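# Remove server bezel and place it on cart

## Task

Detach the front bezel from the server that spans rack units 16 and 17 and carries asset tag 636429 (the bezels are not locked), then lay it flat on the top of the service cart on your right, within the cart's raised rim, while every other bezel stays mounted.

## Robot and tools

Robot: two arms, left_arm (on the robot's +y side) and right_arm (on the -y side); the names refer to the robot's own sides, not image sides. Base poses in the scene frame: left_arm at (-0.045, +0.275, +1.025) m, quat_wxyz (+0.846, -0.057, +0.036, -0.529); right_arm at (-0.045, -0.275, +1.025) m, quat_wxyz (+0.846, +0.057, +0.036, +0.529). Each gripper's fingers point along its own +z and open and close along its own y.

Scene frame: origin on the floor below the middle of the robot's foot, +x forward, +z up, +y to the robot's left. Results give each gripper's end_effector_position (metres, the point between the finger pads, about 1 cm behind the tips) and end_effector_quat_wxyz in this frame; these can be off by a few centimetres, more at long reach. Furniture may be rotated relative to the robot; only the floor height is known.

Motion arguments (execute_actions rows and move targets): every row is one list of 14 numbers covering both arms, always all 14 even if one arm stays still: dx, dy, dz, rx, ry, rz, opening for left_arm, then the same seven for right_arm. The six pose numbers are offsets, not poses, measured along that arm's own Hand target axes, starting from the Hand target as it stands when the action or move begins. Scale: 1.0 equals 0.6 m or 180 degrees; range -1 to 1. rx, ry, rz form a single rotation vector. Within one action or one move list, every row counts from that same start, not from the previous row; sending the same offset again in a new call moves further. Sending 0 for all six pose numbers re-requests the current Hand target. The opening is absolute, not an offset: +1 fully open (0.094 m), -1 closed. A 0 opening is a real command, so to keep a gripper unchanged resend its present command (see Tool commands).

execute_actions(actions, cameras): actions is a list of actions; each action is a table of up to 15 rows, one per 1/30 s step; a short table repeats its last row to fill 15. Images come only if actions is empty or cameras requests them. Its result also lists positions at some steps.

move(target, speed, blend, opening_speed, grip_force, blocking, cameras): target is one 14-number row or a list of up to 15 rows, straight-line paths, all arms finishing together, at least 0.5 s, cut off at 10 s. speed in m/s, 0.002 to 4.3 (default 0.25), turning up to twice that in rad/s; one value or one per target. blend in metres rounds corners in a list (0 means stop at each). opening_speed is the opening's rate per second on the -1 to +1 scale, at least 0.2; use it slowly on fragile parts. grip_force is newtons per finger pad, 10 to 50, one value or one per arm; it persists; below full force closing is slow (about 4 s at 40, 16 s at 10). blocking=false returns after about 0.5 s while the move continues. Paths do not avoid obstacles or the other arm; faster moves lag more and hit harder. Avoid routing a path near an arm's own base. The result adds a move: line: done, off_target, moving, held or fault, plus limits such as paced (pose clipped) or held (steps withheld). done means within 10 mm and 2 degrees; neither done nor off_target says whether something is touched.

wait(seconds 0 to 10): lets time pass holding commands; a running move continues. stop: brakes a running move. zoom_image(camera, region [x0, y0, x1, y1] pixels, max 504 by 504): enlarges part of the newest image of cam_head_left, cam_head_right, cam_left_wrist or cam_right_wrist (each 672x504). show_instructions: shows the reference image (service guide). finished_scene(scene 1): ends irrevocably; the bezel must stay in place on the cart afterwards.

Result lines: Hand target is the last commanded pose after clipping; next offsets start there. Grippers often rest a few centimetres short; a new command, even all zeros, re-requests it, and a remaining gap can be sent as an offset. Commanded orientation is clipped to within 40 degrees of the measured one each step. grip_measured is the measured opening on the command scale; empty it reads up to 2.5 mm wide; on a hard part under full squeeze it reads about 0.064 below the part's width. To release, command an opening well above grip_measured. Joint velocities may read within noise. Joint torques include the arm's weight and carry offsets and noise; numbers 3 and 4 wrap at ±28 N m. Joint ranges (rad): waist -2.880 to 2.880, shoulder 0.000 to 3.142, elbow 0.000 to 3.019 (straight 2.964), wrist pitch -1.693 to 1.571, wrist yaw -1.571 to 1.571, wrist roll -2.094 to 2.094. A MOTOR HOT line appears at 85 °C; at 100 °C an OVER-TEMPERATURE FAULT drops that arm for 30 to 60 s or more; holding loads, stretching out or pushing at unreachable poses heats motors, even while idle.

Cameras: calibrations are given for each camera (K, distortion, T_world_to_cam); head cameras may be shifted up to 2.3 degrees and 9 mm; wrist images may lag during motion.

Avoid: dropping the bezel or letting it fall, knocking anything onto the floor or out of reach, hitting fixed or heavy things hard, slamming, pressing the arms or grippers against each other (the clearance check does not guard gripper against gripper), and closing a gripper on the other arm's fingers. A blocked arm keeps pushing until commanded back past its gripper. Release only once the part is at rest.

Each tool is called after ">>>" as name(argument=value, ...) on one line, values as JSON.

Reference images:

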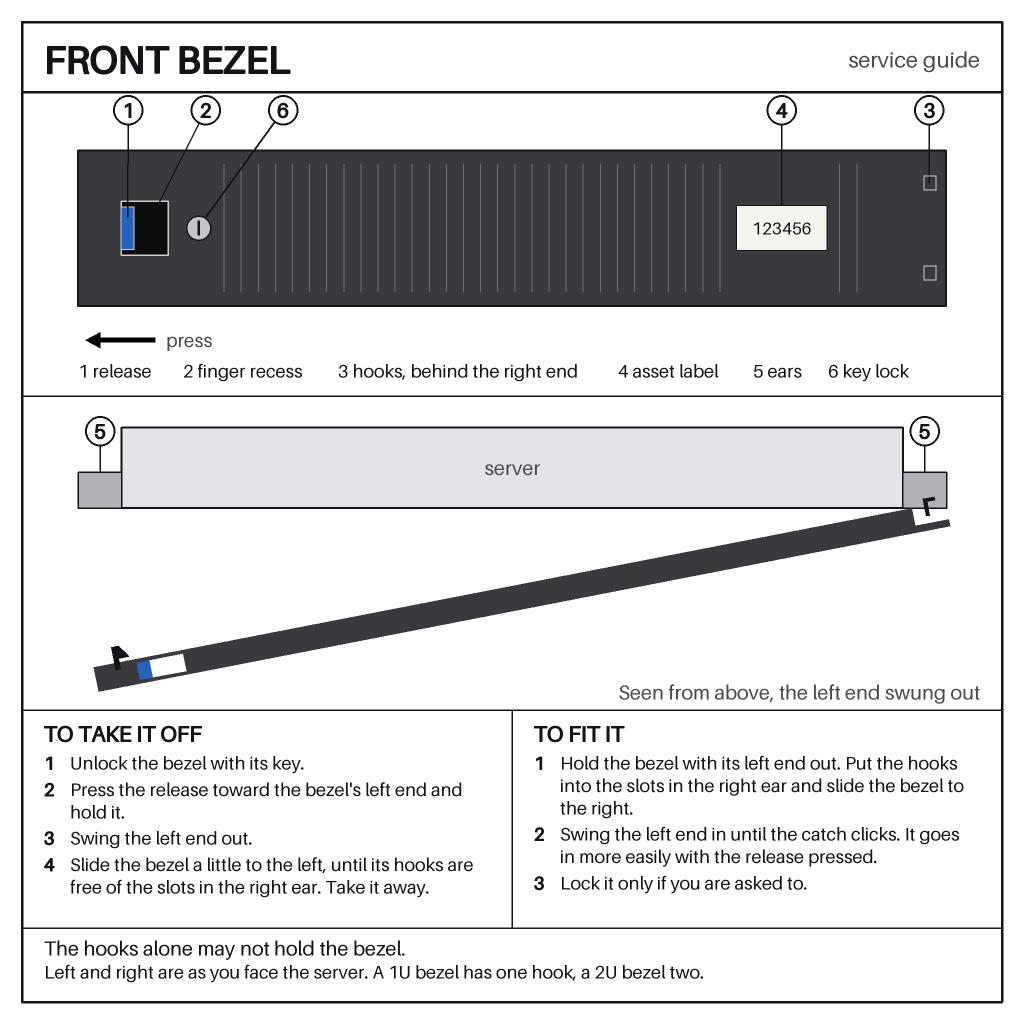

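## Session

>>> execute_actions(actions=[])

Scene clock: 0.00 s.
left_arm: end_effector_position=(+0.4492, +0.4525, +1.0693) grip_measured=+1.000 end_effector_quat_wxyz=(+0.341, -0.035, +0.939, -0.004) | right_arm: end_effector_position=(+0.4295, -0.2052, +1.1029) grip_measured=+1.000 end_effector_quat_wxyz=(+0.534, +0.138, +0.798, -0.242)
Joint positions: left_arm=[1.543 1.43 0.782 -0.132 0.249 0.268 0.094] | right_arm=[-0.623 1.563 0.567 0.617 1.055 0.099 0.094]
Joint velocities: within noise
Joint torques (N m): no reading
Heat: left arm: hottest wrist pitch 31 °C; right arm: hottest wrist yaw 36 °C.
Hand target: left_arm +0.4609, +0.4542, +1.0799; +0.354, -0.028, +0.935, +0.000 | right_arm +0.4379, -0.2002, +1.1154; +0.547, +0.150, +0.790, -0.233
Tool commands: left_gripper/opening=+1.0 right_gripper/opening=+1.0

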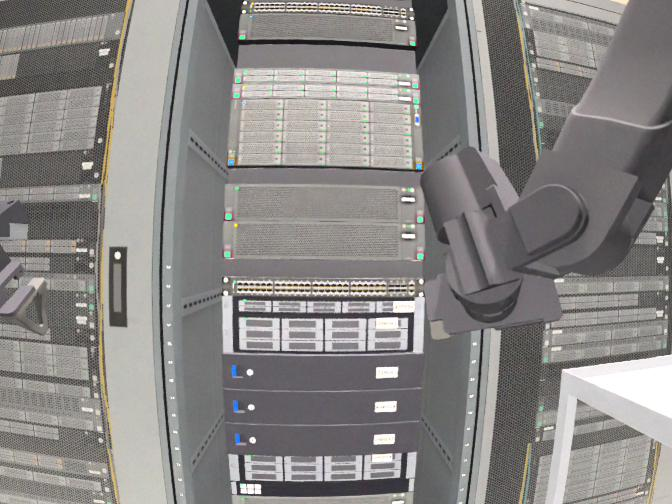

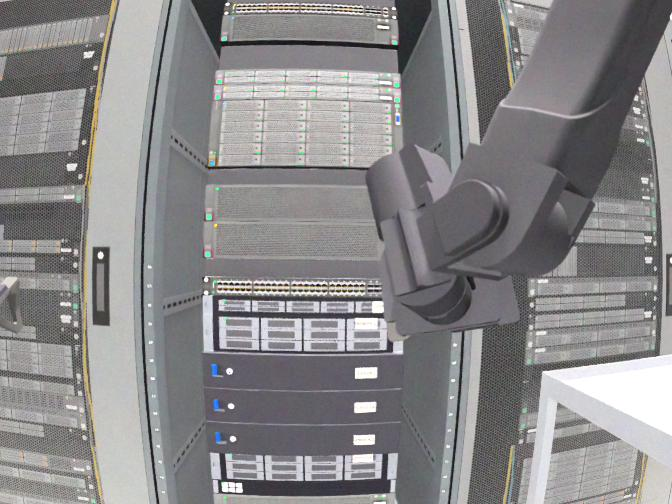

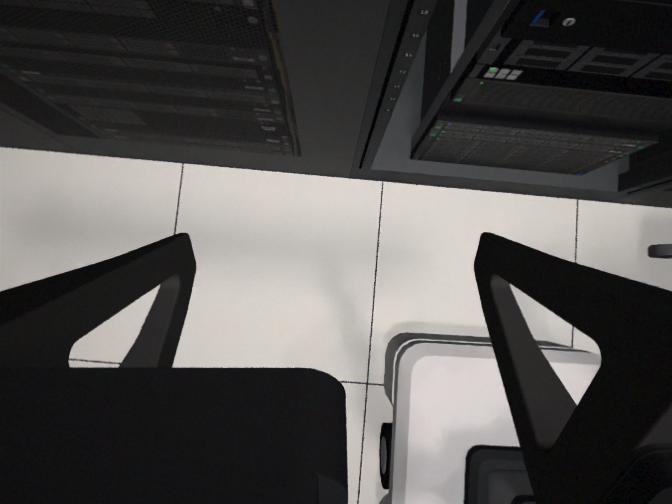

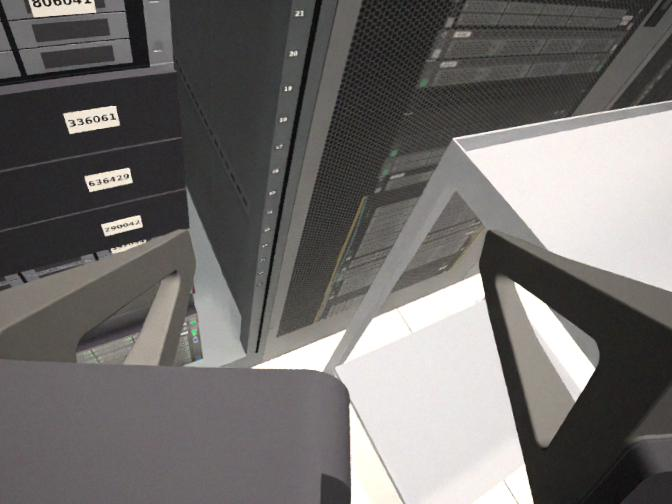

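>>> zoom_image(camera="cam_head_left", region=[200, 340, 450, 504])

>>> zoom_image(camera="cam_head_right", region=[180, 340, 430, 504])

>>> zoom_image(camera="cam_head_left", region=[210, 380, 290, 440])

>>> zoom_image(camera="cam_head_right", region=[500, 340, 672, 504])

Scaled by 2.016 from the camera's 672x504 image, which has a finer 960x720 frame.

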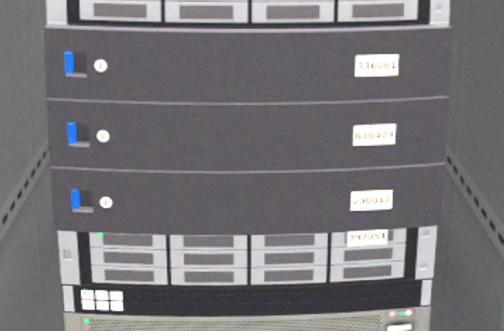

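Scaled by 2.016 from the camera's 672x504 image, which has a finer 960x720 frame.

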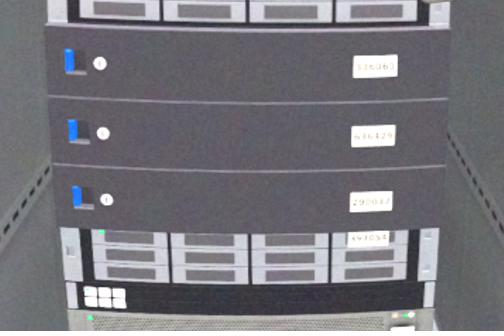

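Scaled by 6.300 from the camera's 672x504 image, which has a finer 960x720 frame.

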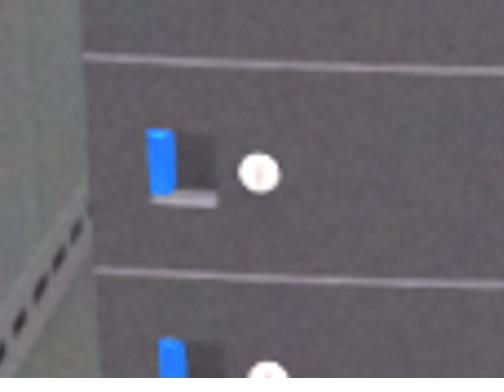

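Scaled by 2.930 from the camera's 672x504 image, which has a finer 960x720 frame.

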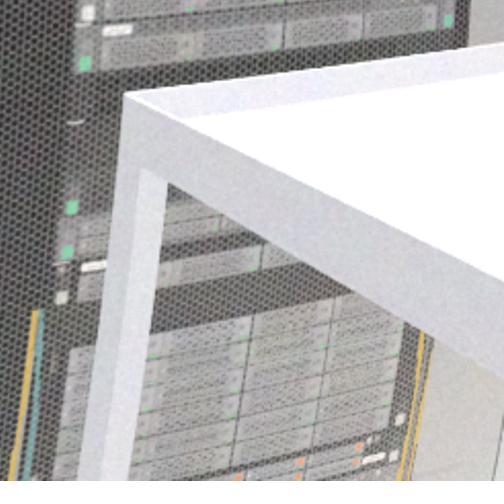

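>>> move(target=[0.008,-0.34,0.335,0.013,-0.27,0.013,1,-0.237,-0.494,0.162,-0.177,0.151,-0.038,1], cameras=["all"])

Scene clock: 32.03 s.
left_arm: end_effector_position=(+0.5942, +0.2605, +0.9223) grip_measured=+1.000 end_effector_quat_wxyz=(+0.694, -0.001, +0.720, +0.005) | right_arm: end_effector_position=(+0.4046, -0.4906, +1.2485) grip_measured=+1.000 end_effector_quat_wxyz=(+0.332, +0.013, +0.943, +0.015)
Joint positions: left_arm=[1.092 2.413 0.975 1.523 -0.032 0.067 0.094] | right_arm=[-1.703 1.138 1.04 -0.755 -0.385 -0.435 0.094]
Joint torques (N m): left_arm=[-2.02 -16.67 3.33 3.03 -0.01 -0.01] | right_arm=[1.03 -8.88 14.94 0.66 -0.35 -0.06]
Heat: left arm: hottest wrist pitch 31 °C; right arm: hottest wrist yaw 36 °C.
Hand target: left_arm +0.6010, +0.2541, +0.9304; +0.708, +0.000, +0.706, +0.000 | right_arm +0.4199, -0.5003, +1.2800; +0.354, -0.001, +0.935, +0.001
Off the commanded pose: left_arm 0.012 m, 2 deg | right_arm 0.036 m, 4 deg.
move: off_target (left_arm, right_arm)
camera_calibration:
cam_left_wrist: T_world_to_cam=[[0.0012351, -0.999977, -0.00663664, 0.266815], [-0.605376, 0.00453468, -0.795927, 1.0975], [0.795938, 0.00500071, -0.605357, 0.204612], [0, 0, 0, 1]] pos_world=[0.50121, 0.260809, 0.999161]
cam_right_wrist: T_world_to_cam=[[-0.00741125, -0.999172, -0.0400106, -0.436171], [-0.998694, 0.00941865, -0.0502187, 0.475092], [0.0505539, 0.0395862, -0.997936, 1.37], [0, 0, 0, 1]] pos_world=[0.40198, -0.494517, 1.37358]

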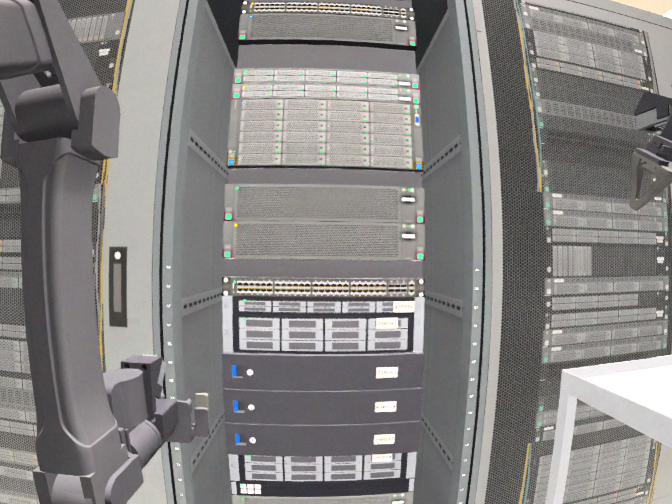

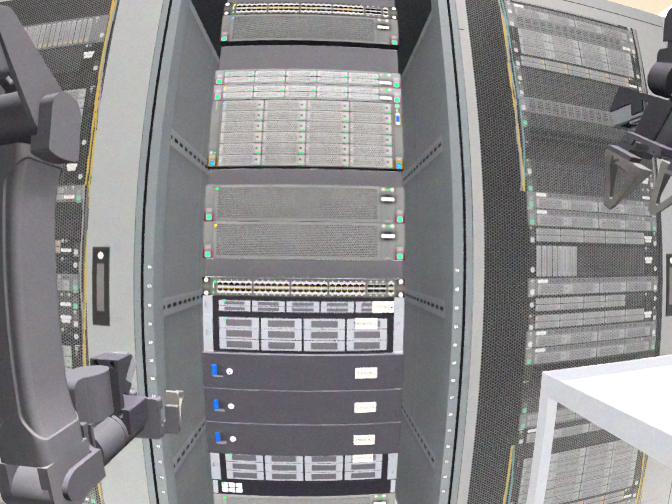

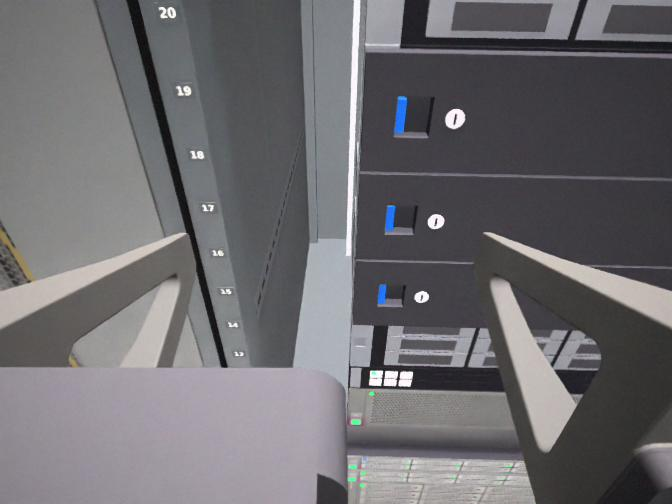

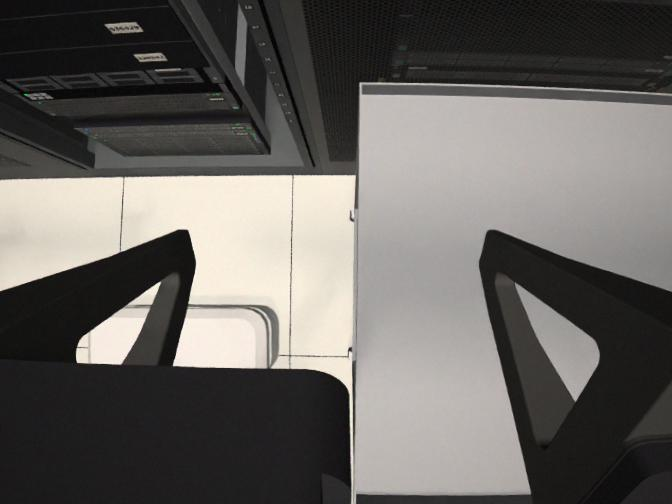

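>>> zoom_image(camera="cam_left_wrist", region=[280, 150, 480, 350])

>>> zoom_image(camera="cam_right_wrist", region=[300, 60, 672, 504])

Scaled by 2.520 from the camera's 672x504 image, which has a finer 960x720 frame.

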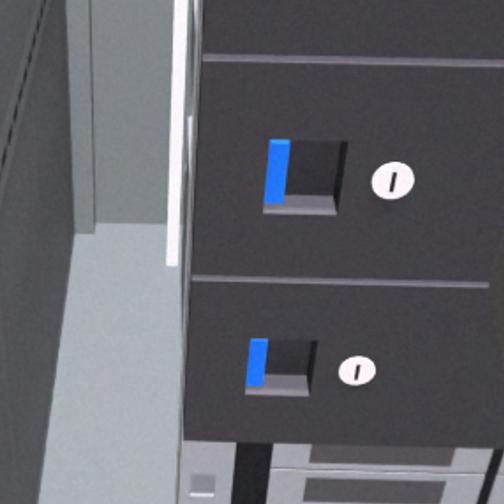

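Scaled by 1.135 from the camera's 672x504 image, which has a finer 960x720 frame.

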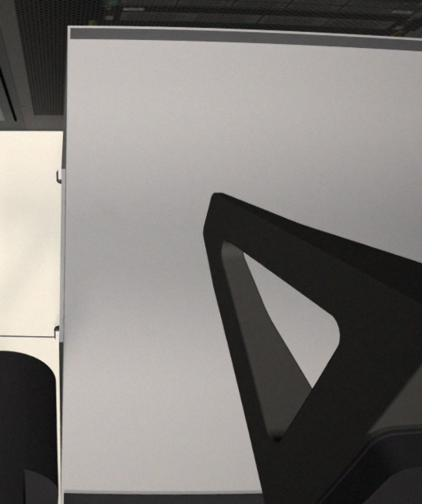

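>>> zoom_image(camera="cam_head_left", region=[100, 340, 230, 450])

>>> zoom_image(camera="cam_head_right", region=[570, 80, 672, 220])

>>> zoom_image(camera="cam_left_wrist", region=[100, 200, 350, 400])

Scaled by 3.877 from the camera's 672x504 image, which has a finer 960x720 frame.

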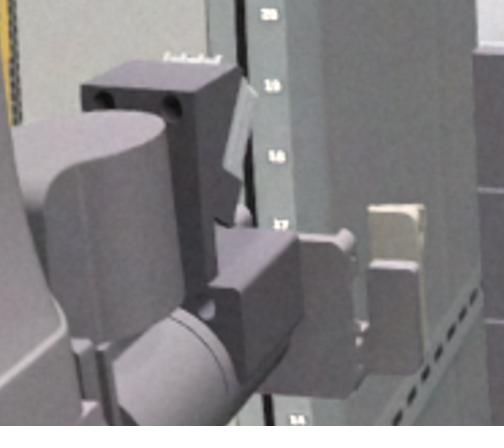

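Scaled by 3.600 from the camera's 672x504 image, which has a finer 960x720 frame.

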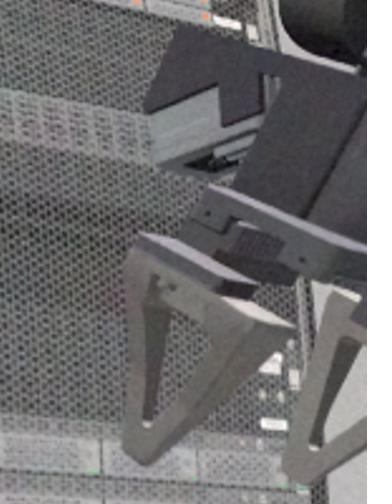

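Scaled by 2.016 from the camera's 672x504 image, which has a finer 960x720 frame.

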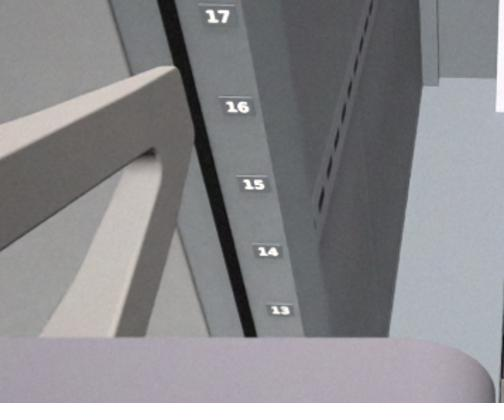

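>>> zoom_image(camera="cam_left_wrist", region=[140, 210, 220, 290])

>>> zoom_image(camera="cam_left_wrist", region=[450, 200, 600, 350])

>>> zoom_image(camera="cam_head_right", region=[600, 140, 660, 210])

Scaled by 6.300 from the camera's 672x504 image, which has a finer 960x720 frame.

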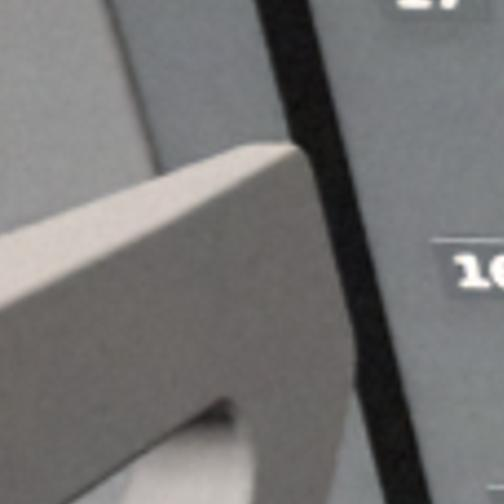

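Scaled by 3.360 from the camera's 672x504 image, which has a finer 960x720 frame.

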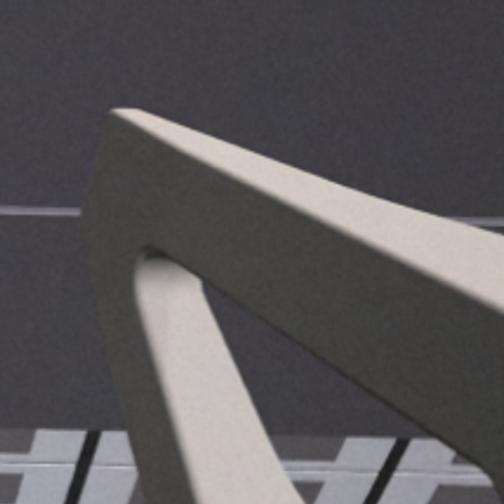

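Scaled by 7.200 from the camera's 672x504 image, which has a finer 960x720 frame.

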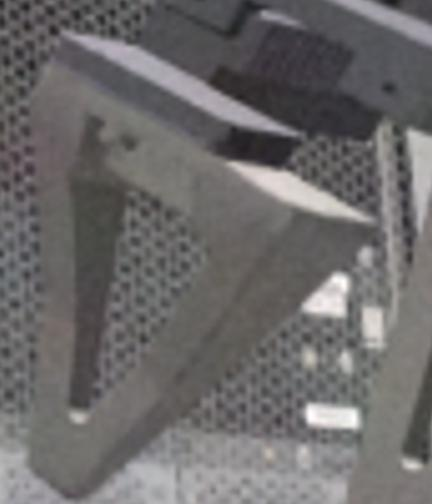

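>>> move(target=[0.183,-0.047,0.24,0.025,-0.008,0,-0.043,0,0,0,0,0,0,1], cameras=["cam_left_wrist","cam_head_left","cam_head_right"])

Scene clock: 83.67 s.
left_arm: end_effector_position=(+0.7379, +0.2391, +0.8242) grip_measured=-0.041 end_effector_quat_wxyz=(+0.713, +0.022, +0.701, -0.020) | right_arm: end_effector_position=(+0.4046, -0.4906, +1.2485) grip_measured=+1.000 end_effector_quat_wxyz=(+0.332, +0.013, +0.943, +0.015)
Joint positions: left_arm=[1.092 2.762 1.616 1.279 0.039 0.065 0.045] | right_arm=[-1.703 1.138 1.04 -0.755 -0.385 -0.435 0.094]
Joint torques (N m): left_arm=[-2.61 -20.13 7.12 1.63 0.14 0] | right_arm=[0.79 -8.59 14.93 0.59 -0.37 -0.08]
Heat: left arm: hottest shoulder 31 °C; right arm: hottest elbow 40 °C.
Hand target: left_arm +0.7453, +0.2258, +0.8210; +0.716, +0.028, +0.697, -0.028 | right_arm +0.4199, -0.5003, +1.2800; +0.354, -0.001, +0.935, +0.001
Off the commanded pose: left_arm 0.016 m, 1 deg | right_arm 0.036 m, 4 deg.
move: off_target (left_arm, right_arm)
camera_calibration:
cam_left_wrist: T_world_to_cam=[[-0.0658372, -0.997818, -0.00495068, 0.292165], [-0.560637, 0.0410949, -0.827041, 1.09033], [0.82544, -0.0516745, -0.56212, -0.0128891], [0, 0, 0, 1]] pos_world=[0.641155, 0.246054, 0.89595]
Images, in order (width x height): cam_head_left 672x504, cam_head_right 672x504, cam_left_wrist 672x504.

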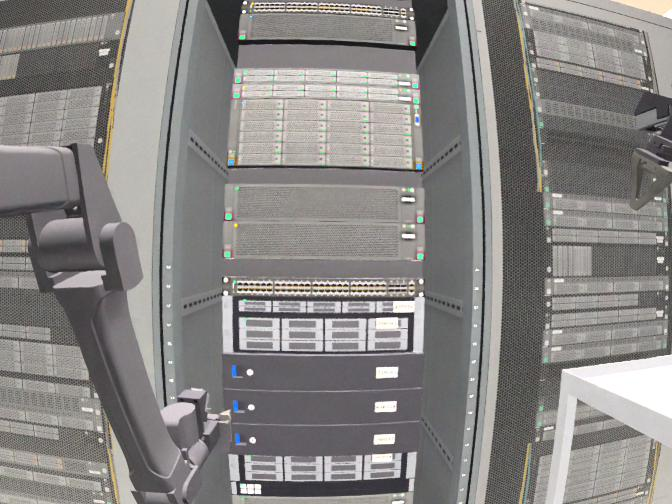

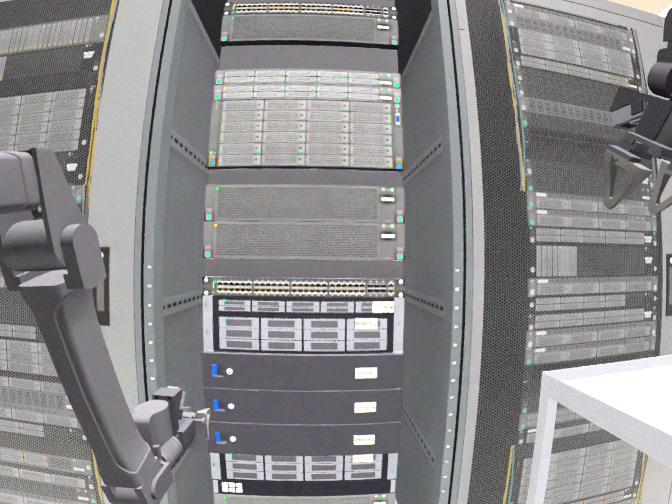

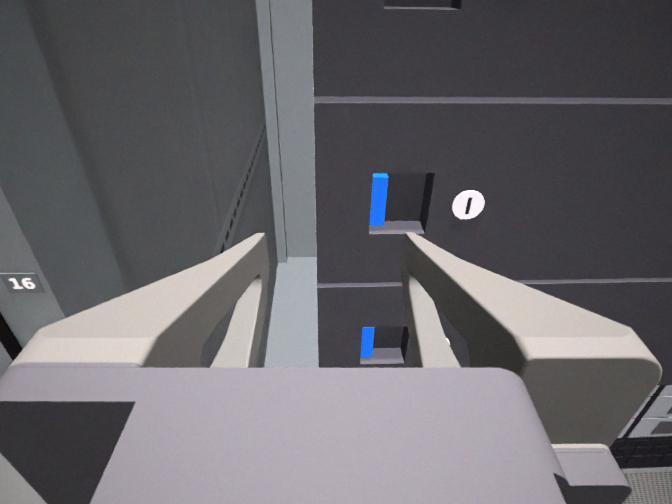

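>>> zoom_image(camera="cam_left_wrist", region=[290, 60, 672, 310])

>>> zoom_image(camera="cam_left_wrist", region=[240, 150, 450, 300])

Scaled by 1.319 from the camera's 672x504 image, which has a finer 960x720 frame.

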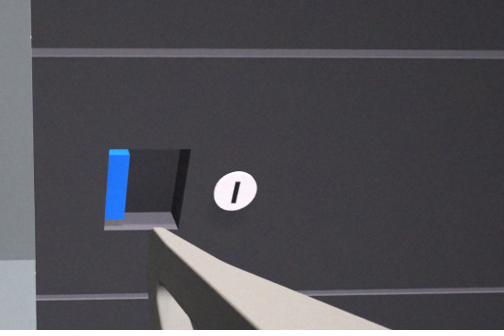

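Scaled by 2.400 from the camera's 672x504 image, which has a finer 960x720 frame.

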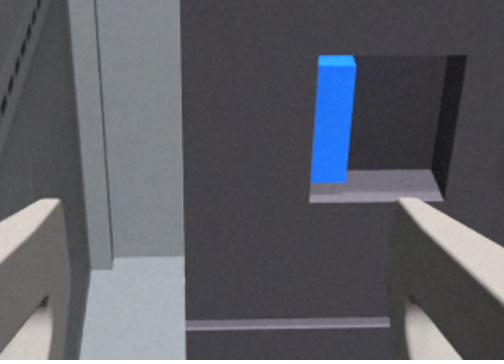

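>>> move(target=[0.0188,-0.0134,0.0543,-0.0133,0.005,0,-0.043,0,0,0,0,0,0,1], speed=0.1, cameras=["cam_left_wrist"])

>>> zoom_image(camera="cam_left_wrist", region=[240, 120, 450, 270])

Scene clock: 97.80 s.
left_arm: end_effector_position=(+0.7706, +0.2296, +0.8163) grip_measured=-0.041 end_effector_quat_wxyz=(+0.708, +0.007, +0.706, -0.007) | right_arm: end_effector_position=(+0.4046, -0.4906, +1.2485) grip_measured=+1.000 end_effector_quat_wxyz=(+0.332, +0.013, +0.943, +0.015)
Joint positions: left_arm=[1.069 2.806 1.75 1.178 -0.024 0.065 0.045] | right_arm=[-1.703 1.138 1.04 -0.755 -0.385 -0.435 0.094]
Joint torques (N m): left_arm=[-2.84 -20.54 8.2 1.65 -0.02 0.03] | right_arm=[0.62 -8.82 15.01 0.66 -0.38 -0.05]
Heat: left arm: hottest wrist pitch 31 °C; right arm: hottest elbow 42 °C.
Hand target: left_arm +0.7775, +0.2152, +0.8106; +0.711, +0.013, +0.703, -0.013 | right_arm +0.4199, -0.5003, +1.2800; +0.354, -0.001, +0.935, +0.001
Off the commanded pose: left_arm 0.017 m, 1 deg | right_arm 0.036 m, 4 deg.
move: off_target (left_arm, right_arm)
camera_calibration:
cam_left_wrist: T_world_to_cam=[[-0.0267617, -0.999641, -0.0014275, 0.252233], [-0.57395, 0.0165345, -0.818724, 1.11153], [0.818453, -0.0210911, -0.574186, -0.0365892], [0, 0, 0, 1]] pos_world=[0.674662, 0.232992, 0.889391]
Images, in order (width x height): cam_left_wrist 672x504.

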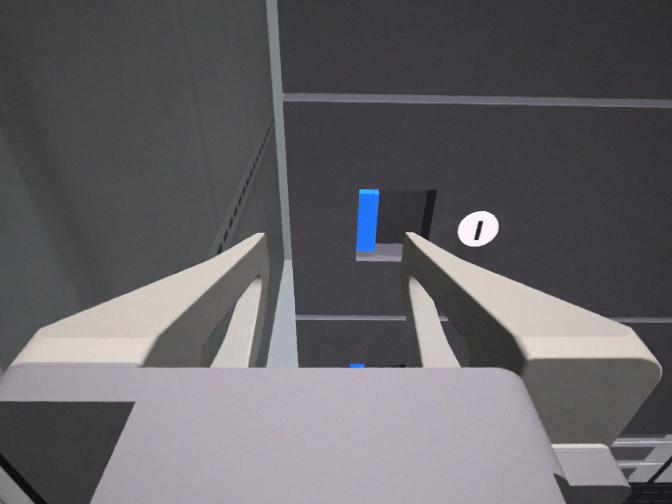

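Scaled by 2.400 from the camera's 672x504 image, which has a finer 960x720 frame.

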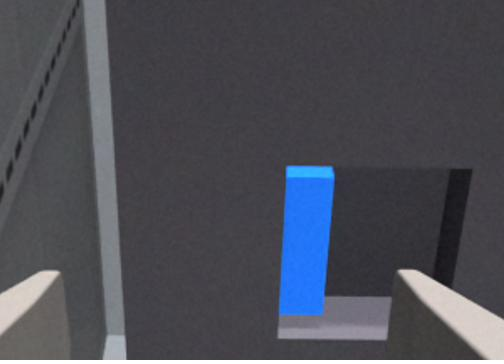

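>>> move(target=[0.0033,0.0023,0.0408,0,0,0,-0.043,0,0,0,0,0,0,1], speed=0.05, cameras=["cam_left_wrist"])

>>> zoom_image(camera="cam_left_wrist", region=[240, 120, 450, 270])

Scene clock: 106.37 s.
left_arm: end_effector_position=(+0.7953, +0.2283, +0.8142) grip_measured=-0.041 end_effector_quat_wxyz=(+0.707, +0.007, +0.707, -0.007) | right_arm: end_effector_position=(+0.4046, -0.4906, +1.2485) grip_measured=+1.000 end_effector_quat_wxyz=(+0.332, +0.013, +0.943, +0.015)
Joint positions: left_arm=[1.069 2.84 1.854 1.106 -0.024 0.065 0.045] | right_arm=[-1.703 1.138 1.04 -0.755 -0.385 -0.435 0.094]
Joint torques (N m): left_arm=[-2.67 -21.13 8.91 1.66 0.08 0.03] | right_arm=[0.73 -8.64 14.94 0.79 -0.38 -0.07]
Heat: left arm: hottest shoulder 31 °C; right arm: hottest elbow 43 °C.
Hand target: left_arm +0.8020, +0.2156, +0.8089; +0.711, +0.013, +0.703, -0.013 | right_arm +0.4199, -0.5003, +1.2800; +0.354, -0.001, +0.935, +0.001
Off the commanded pose: left_arm 0.015 m, 1 deg | right_arm 0.036 m, 4 deg.
move: off_target (left_arm, right_arm)
camera_calibration:
cam_left_wrist: T_world_to_cam=[[-0.0268796, -0.999637, -0.00154785, 0.251885], [-0.575238, 0.0167341, -0.817815, 1.12433], [0.817544, -0.0210922, -0.57548, -0.0563001], [0, 0, 0, 1]] pos_world=[0.699557, 0.231792, 0.887486]
Images, in order (width x height): cam_left_wrist 672x504.

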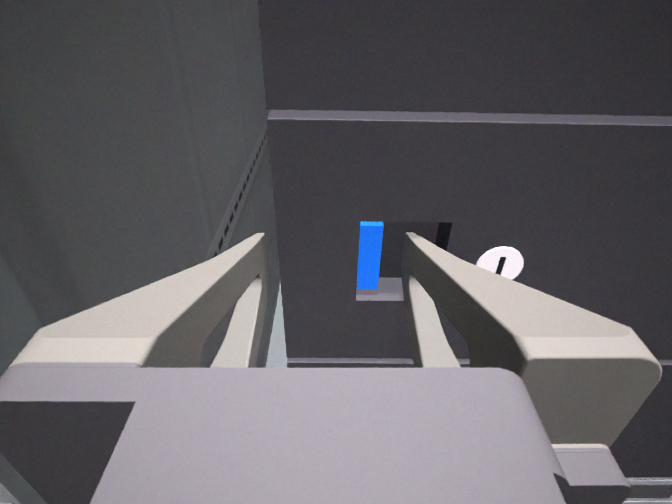

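Scaled by 2.400 from the camera's 672x504 image, which has a finer 960x720 frame.

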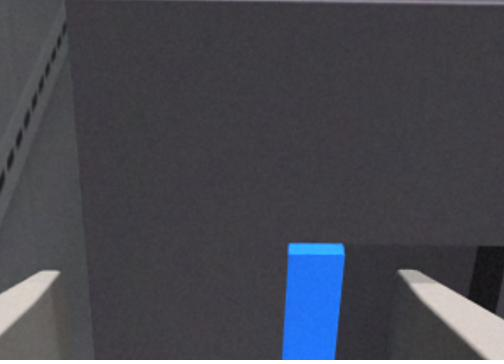

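>>> move(target=[0,0.006,0.0025,0,0,0,-0.2,0,0,0,0,0,0,1], speed=0.05, opening_speed=0.2, cameras=["cam_left_wrist"])

>>> zoom_image(camera="cam_left_wrist", region=[240, 120, 450, 330])

Scene clock: 114.70 s.
left_arm: end_effector_position=(+0.7969, +0.2275, +0.8144) grip_measured=-0.198 end_effector_quat_wxyz=(+0.707, +0.009, +0.707, -0.008) | right_arm: end_effector_position=(+0.4046, -0.4906, +1.2485) grip_measured=+1.000 end_effector_quat_wxyz=(+0.332, +0.013, +0.943, +0.015)
Joint positions: left_arm=[1.069 2.841 1.86 1.101 -0.019 0.065 0.038] | right_arm=[-1.703 1.138 1.04 -0.755 -0.385 -0.435 0.094]
Joint torques (N m): left_arm=[-2.26 -21.25 8.92 1.65 0.14 0.02] | right_arm=[0.56 -8.47 14.93 0.65 -0.37 -0.06]
Heat: left arm: hottest shoulder 32 °C; right arm: hottest elbow 44 °C.
Hand target: left_arm +0.8036, +0.2192, +0.8089; +0.711, +0.013, +0.703, -0.013 | right_arm +0.4199, -0.5003, +1.2800; +0.354, -0.001, +0.935, +0.001
Off the commanded pose: left_arm 0.012 m, 1 deg | right_arm 0.036 m, 4 deg.
move: off_target (left_arm, right_arm)
camera_calibration:
cam_left_wrist: T_world_to_cam=[[-0.0314813, -0.999503, -0.00146196, 0.254631], [-0.574865, 0.019303, -0.818021, 1.12475], [0.817643, -0.0249119, -0.575187, -0.0569523], [0, 0, 0, 1]] pos_world=[0.701165, 0.231375, 0.887687]
Images, in order (width x height): cam_left_wrist 672x504.

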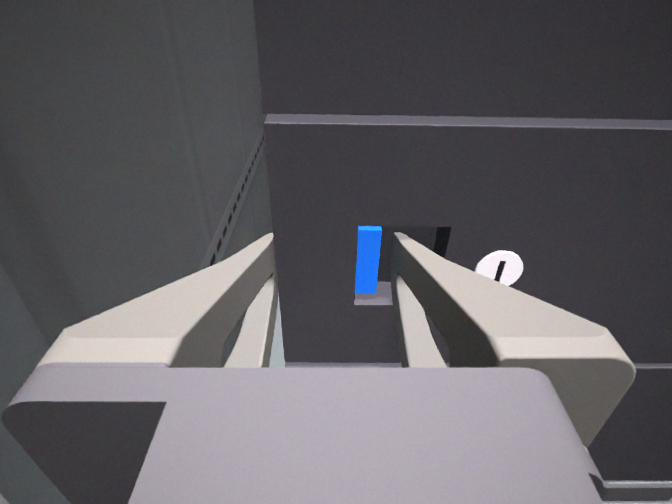

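Scaled by 2.400 from the camera's 672x504 image, which has a finer 960x720 frame.

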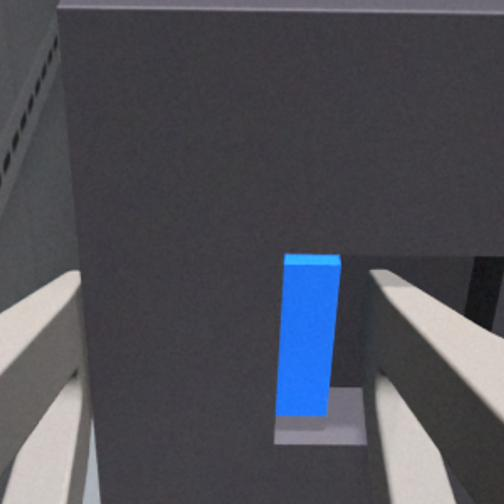

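>>> move(target=[0,0.012,0,0,0,0,-0.2,0,0,0,0,0,0,1], speed=0.05, cameras=[])

Scene clock: 117.10 s.
left_arm: end_effector_position=(+0.7969, +0.2267, +0.8145) grip_measured=-0.198 end_effector_quat_wxyz=(+0.707, +0.011, +0.707, -0.010) | right_arm: end_effector_position=(+0.4046, -0.4906, +1.2485) grip_measured=+1.000 end_effector_quat_wxyz=(+0.332, +0.013, +0.943, +0.015)
Joint positions: left_arm=[1.069 2.841 1.86 1.101 -0.015 0.067 0.038] | right_arm=[-1.703 1.138 1.04 -0.755 -0.385 -0.435 0.094]
Joint torques (N m): left_arm=[-1.49 -21.3 8.81 1.65 0.31 0.01] | right_arm=[1.2 -8.59 14.89 0.72 -0.38 -0.08]
Heat: left arm: hottest shoulder 32 °C; right arm: hottest elbow 44 °C.
Hand target: left_arm +0.8039, +0.2264, +0.8089; +0.711, +0.013, +0.703, -0.013 | right_arm +0.4199, -0.5003, +1.2800; +0.354, -0.001, +0.935, +0.001
Off the commanded pose: left_arm 0.009 m, 1 deg | right_arm 0.036 m, 4 deg.
move: off_target (right_arm)
No camera images: "cameras" was empty.

>>> move(target=[0,0.015,0,0,0,0,-0.2,0,0,0,0,0,0,1], speed=0.05, cameras=[])

Scene clock: 118.97 s.
left_arm: end_effector_position=(+0.7969, +0.2277, +0.8144) grip_measured=-0.198 end_effector_quat_wxyz=(+0.708, +0.016, +0.706, -0.014) | right_arm: end_effector_position=(+0.4046, -0.4906, +1.2485) grip_measured=+1.000 end_effector_quat_wxyz=(+0.332, +0.013, +0.943, +0.015)
Joint positions: left_arm=[1.074 2.841 1.86 1.101 0.002 0.067 0.038] | right_arm=[-1.703 1.138 1.04 -0.755 -0.385 -0.435 0.094]
Joint torques (N m): left_arm=[-0.85 -21.48 8.64 1.68 0.17 -0.01] | right_arm=[0.79 -8.59 15.04 0.69 -0.36 -0.08]
Heat: left arm: hottest shoulder 32 °C; right arm: hottest elbow 44 °C.
Hand target: left_arm +0.8042, +0.2354, +0.8089; +0.711, +0.013, +0.703, -0.013 | right_arm +0.4199, -0.5003, +1.2800; +0.354, -0.001, +0.935, +0.001
Off the commanded pose: left_arm 0.012 m, 1 deg | right_arm 0.036 m, 4 deg.
move: off_target (left_arm, right_arm)
No camera images: "cameras" was empty.

>>> move(target=[0,0,0,0,0,0,-0.4,0,0,0,0,0,0,1], speed=0.05, opening_speed=0.25, cameras=["cam_left_wrist"])

>>> zoom_image(camera="cam_left_wrist", region=[240, 120, 450, 330])

Scene clock: 123.57 s.
left_arm: end_effector_position=(+0.7971, +0.2317, +0.8146) grip_measured=-0.395 end_effector_quat_wxyz=(+0.708, +0.014, +0.706, -0.012) | right_arm: end_effector_position=(+0.4046, -0.4906, +1.2485) grip_measured=+1.000 end_effector_quat_wxyz=(+0.332, +0.013, +0.943, +0.015)
Joint positions: left_arm=[1.078 2.841 1.86 1.103 0.002 0.067 0.028] | right_arm=[-1.703 1.138 1.04 -0.755 -0.385 -0.435 0.094]
Joint torques (N m): left_arm=[-1.14 -21.48 8.7 1.66 0.15 -0.01] | right_arm=[0.5 -8.82 15.01 0.57 -0.37 -0.08]
Heat: left arm: hottest shoulder 32 °C; right arm: hottest elbow 45 °C.
Hand target: left_arm +0.8042, +0.2354, +0.8089; +0.711, +0.013, +0.703, -0.013 | right_arm +0.4199, -0.5003, +1.2800; +0.354, -0.001, +0.935, +0.001
Off the commanded pose: left_arm 0.010 m, 1 deg | right_arm 0.036 m, 4 deg.
move: off_target (right_arm)
camera_calibration:
cam_left_wrist: T_world_to_cam=[[-0.0436514, -0.999038, -0.00416636, 0.270616], [-0.572584, 0.0284352, -0.819353, 1.12202], [0.818683, -0.0333803, -0.573275, -0.0573169], [0, 0, 0, 1]] pos_world=[0.701188, 0.236537, 0.887599]
Images, in order (width x height): cam_left_wrist 672x504.

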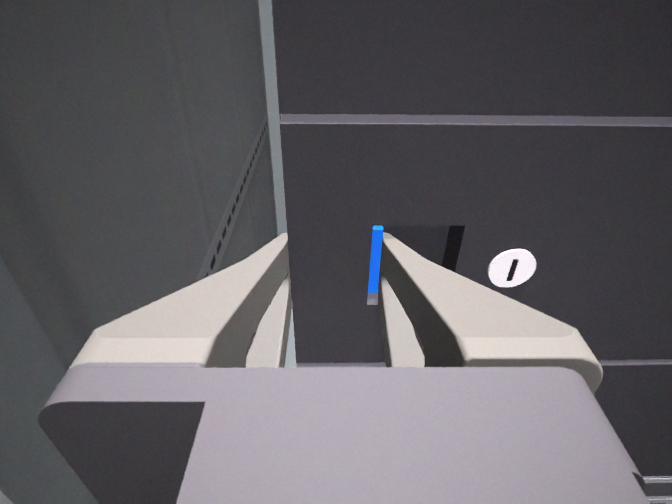

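Scaled by 2.400 from the camera's 672x504 image, which has a finer 960x720 frame.

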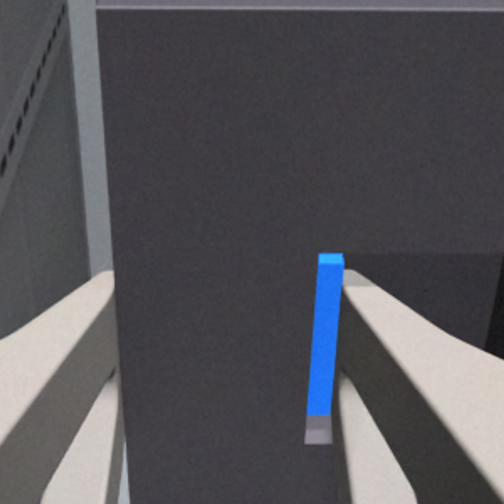

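>>> move(target=[0,0,0,0,0,0,-0.75,0,0,0,0,0,0,1], speed=0.05, opening_speed=0.25, cameras=["cam_left_wrist"])

>>> zoom_image(camera="cam_left_wrist", region=[240, 120, 450, 330])

Scene clock: 126.87 s.
left_arm: end_effector_position=(+0.7977, +0.2331, +0.8157) grip_measured=-0.476 end_effector_quat_wxyz=(+0.709, +0.015, +0.705, -0.010) | right_arm: end_effector_position=(+0.4046, -0.4906, +1.2485) grip_measured=+1.000 end_effector_quat_wxyz=(+0.332, +0.013, +0.943, +0.015)
Joint positions: left_arm=[1.08 2.84 1.86 1.103 0.002 0.07 0.025] | right_arm=[-1.703 1.138 1.04 -0.755 -0.385 -0.435 0.094]
Joint torques (N m): left_arm=[-1.26 -21.42 8.7 1.66 0.15 -0.03] | right_arm=[0.91 -8.29 15.09 0.69 -0.36 -0.07]
Heat: left arm: hottest shoulder 32 °C; right arm: hottest elbow 45 °C.
Hand target: left_arm +0.8042, +0.2354, +0.8089; +0.711, +0.013, +0.703, -0.013 | right_arm +0.4199, -0.5003, +1.2800; +0.354, -0.001, +0.935, +0.001
Off the commanded pose: left_arm 0.010 m, 1 deg | right_arm 0.036 m, 4 deg.
move: off_target (right_arm)
camera_calibration:
cam_left_wrist: T_world_to_cam=[[-0.0420212, -0.999089, -0.00746898, 0.273454], [-0.571428, 0.0301649, -0.820097, 1.12249], [0.819575, -0.0301935, -0.572175, -0.0593934], [0, 0, 0, 1]] pos_world=[0.70159, 0.237552, 0.888609]
Images, in order (width x height): cam_left_wrist 672x504.

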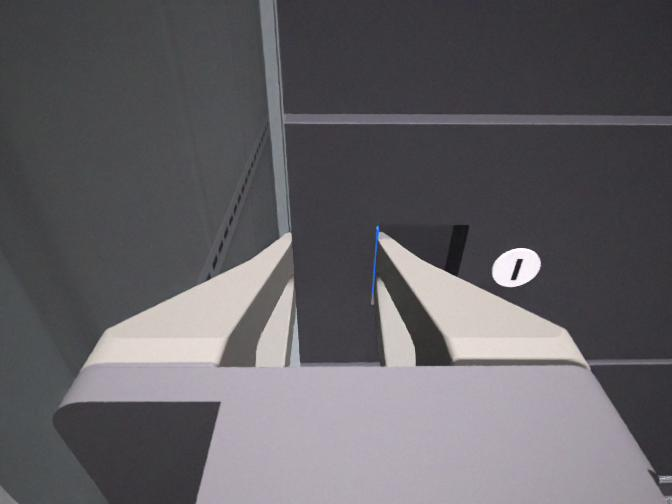

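Scaled by 2.400 from the camera's 672x504 image, which has a finer 960x720 frame.

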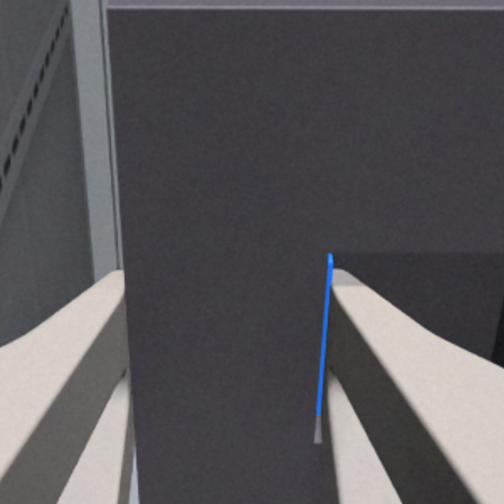

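>>> move(target=[[-0.0035,-0.0038,-0.0545,-0.0222,0,0,-0.75,0,0,0,0,0,0,1],[-0.0045,-0.0117,-0.1085,-0.0444,0,0,-0.75,0,0,0,0,0,0,1],[-0.005,-0.023,-0.1617,-0.0667,0,0,-0.75,0,0,0,0,0,0,1]], speed=0.05, blend=0.005, cameras=["all"])

>>> zoom_image(camera="cam_head_left", region=[180, 330, 460, 504])

Scene clock: 135.57 s.
left_arm: end_effector_position=(+0.7007, +0.2251, +0.7881) grip_measured=-0.476 end_effector_quat_wxyz=(+0.693, -0.071, +0.716, +0.045) | right_arm: end_effector_position=(+0.4046, -0.4906, +1.2485) grip_measured=+1.000 end_effector_quat_wxyz=(+0.332, +0.013, +0.943, +0.015)
Joint positions: left_arm=[1.006 2.812 1.578 1.333 -0.272 0.03 0.025] | right_arm=[-1.703 1.138 1.04 -0.755 -0.385 -0.435 0.094]
Joint torques (N m): left_arm=[-1.96 -23 3.14 3.22 -0.09 0.37] | right_arm=[0.44 -8.7 14.91 0.75 -0.35 -0.09]
Heat: left arm: hottest shoulder 33 °C; right arm: hottest elbow 46 °C.
Hand target: left_arm +0.7067, +0.2252, +0.8108; +0.709, -0.061, +0.700, +0.060 | right_arm +0.4199, -0.5003, +1.2800; +0.354, -0.001, +0.935, +0.001
Off the commanded pose: left_arm 0.024 m, 3 deg | right_arm 0.036 m, 4 deg.
move: off_target (left_arm, right_arm)
camera_calibration:
cam_left_wrist: T_world_to_cam=[[0.15764, -0.986895, 0.0344696, 0.0854641], [-0.591125, -0.122268, -0.797259, 1.07483], [0.791025, 0.105304, -0.602653, 0.0174846], [0, 0, 0, 1]] pos_world=[0.608058, 0.213921, 0.864512]
cam_right_wrist: T_world_to_cam=[[-0.00741125, -0.999172, -0.0400106, -0.436171], [-0.998694, 0.00941865, -0.0502187, 0.475092], [0.0505539, 0.0395862, -0.997936, 1.37], [0, 0, 0, 1]] pos_world=[0.40198, -0.494517, 1.37358]

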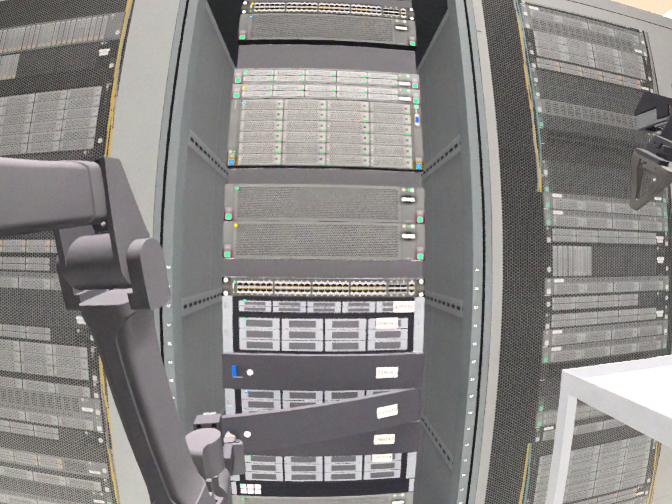

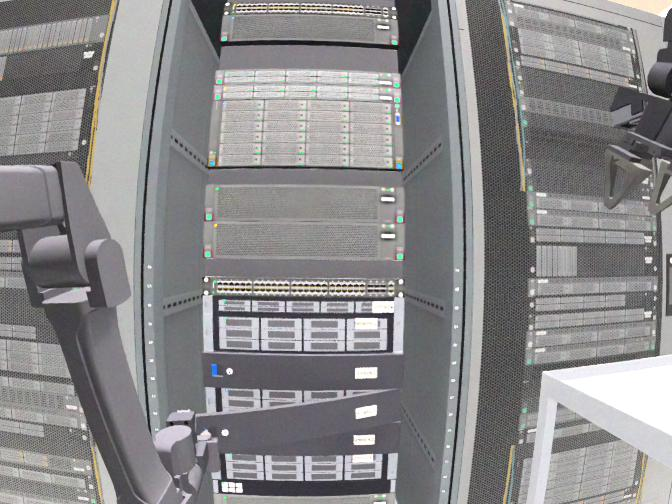

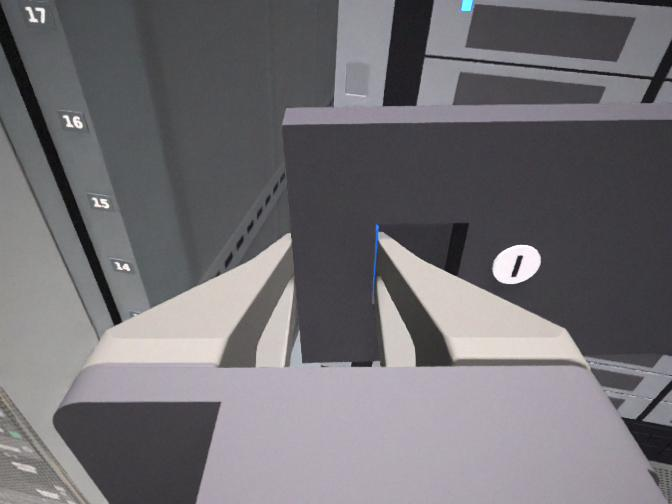

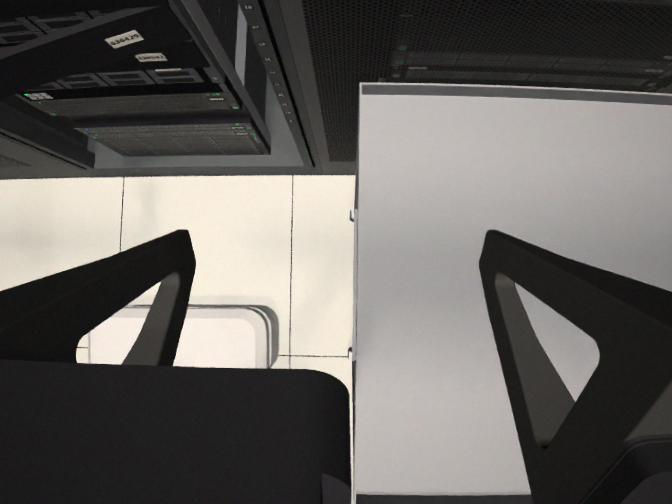

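Scaled by 1.800 from the camera's 672x504 image, which has a finer 960x720 frame.

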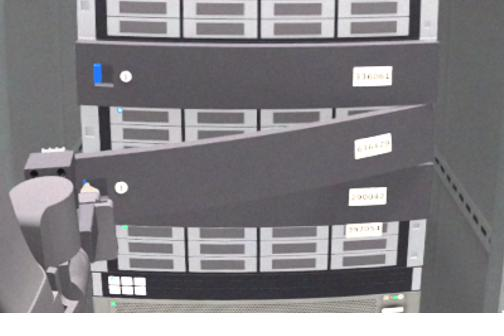

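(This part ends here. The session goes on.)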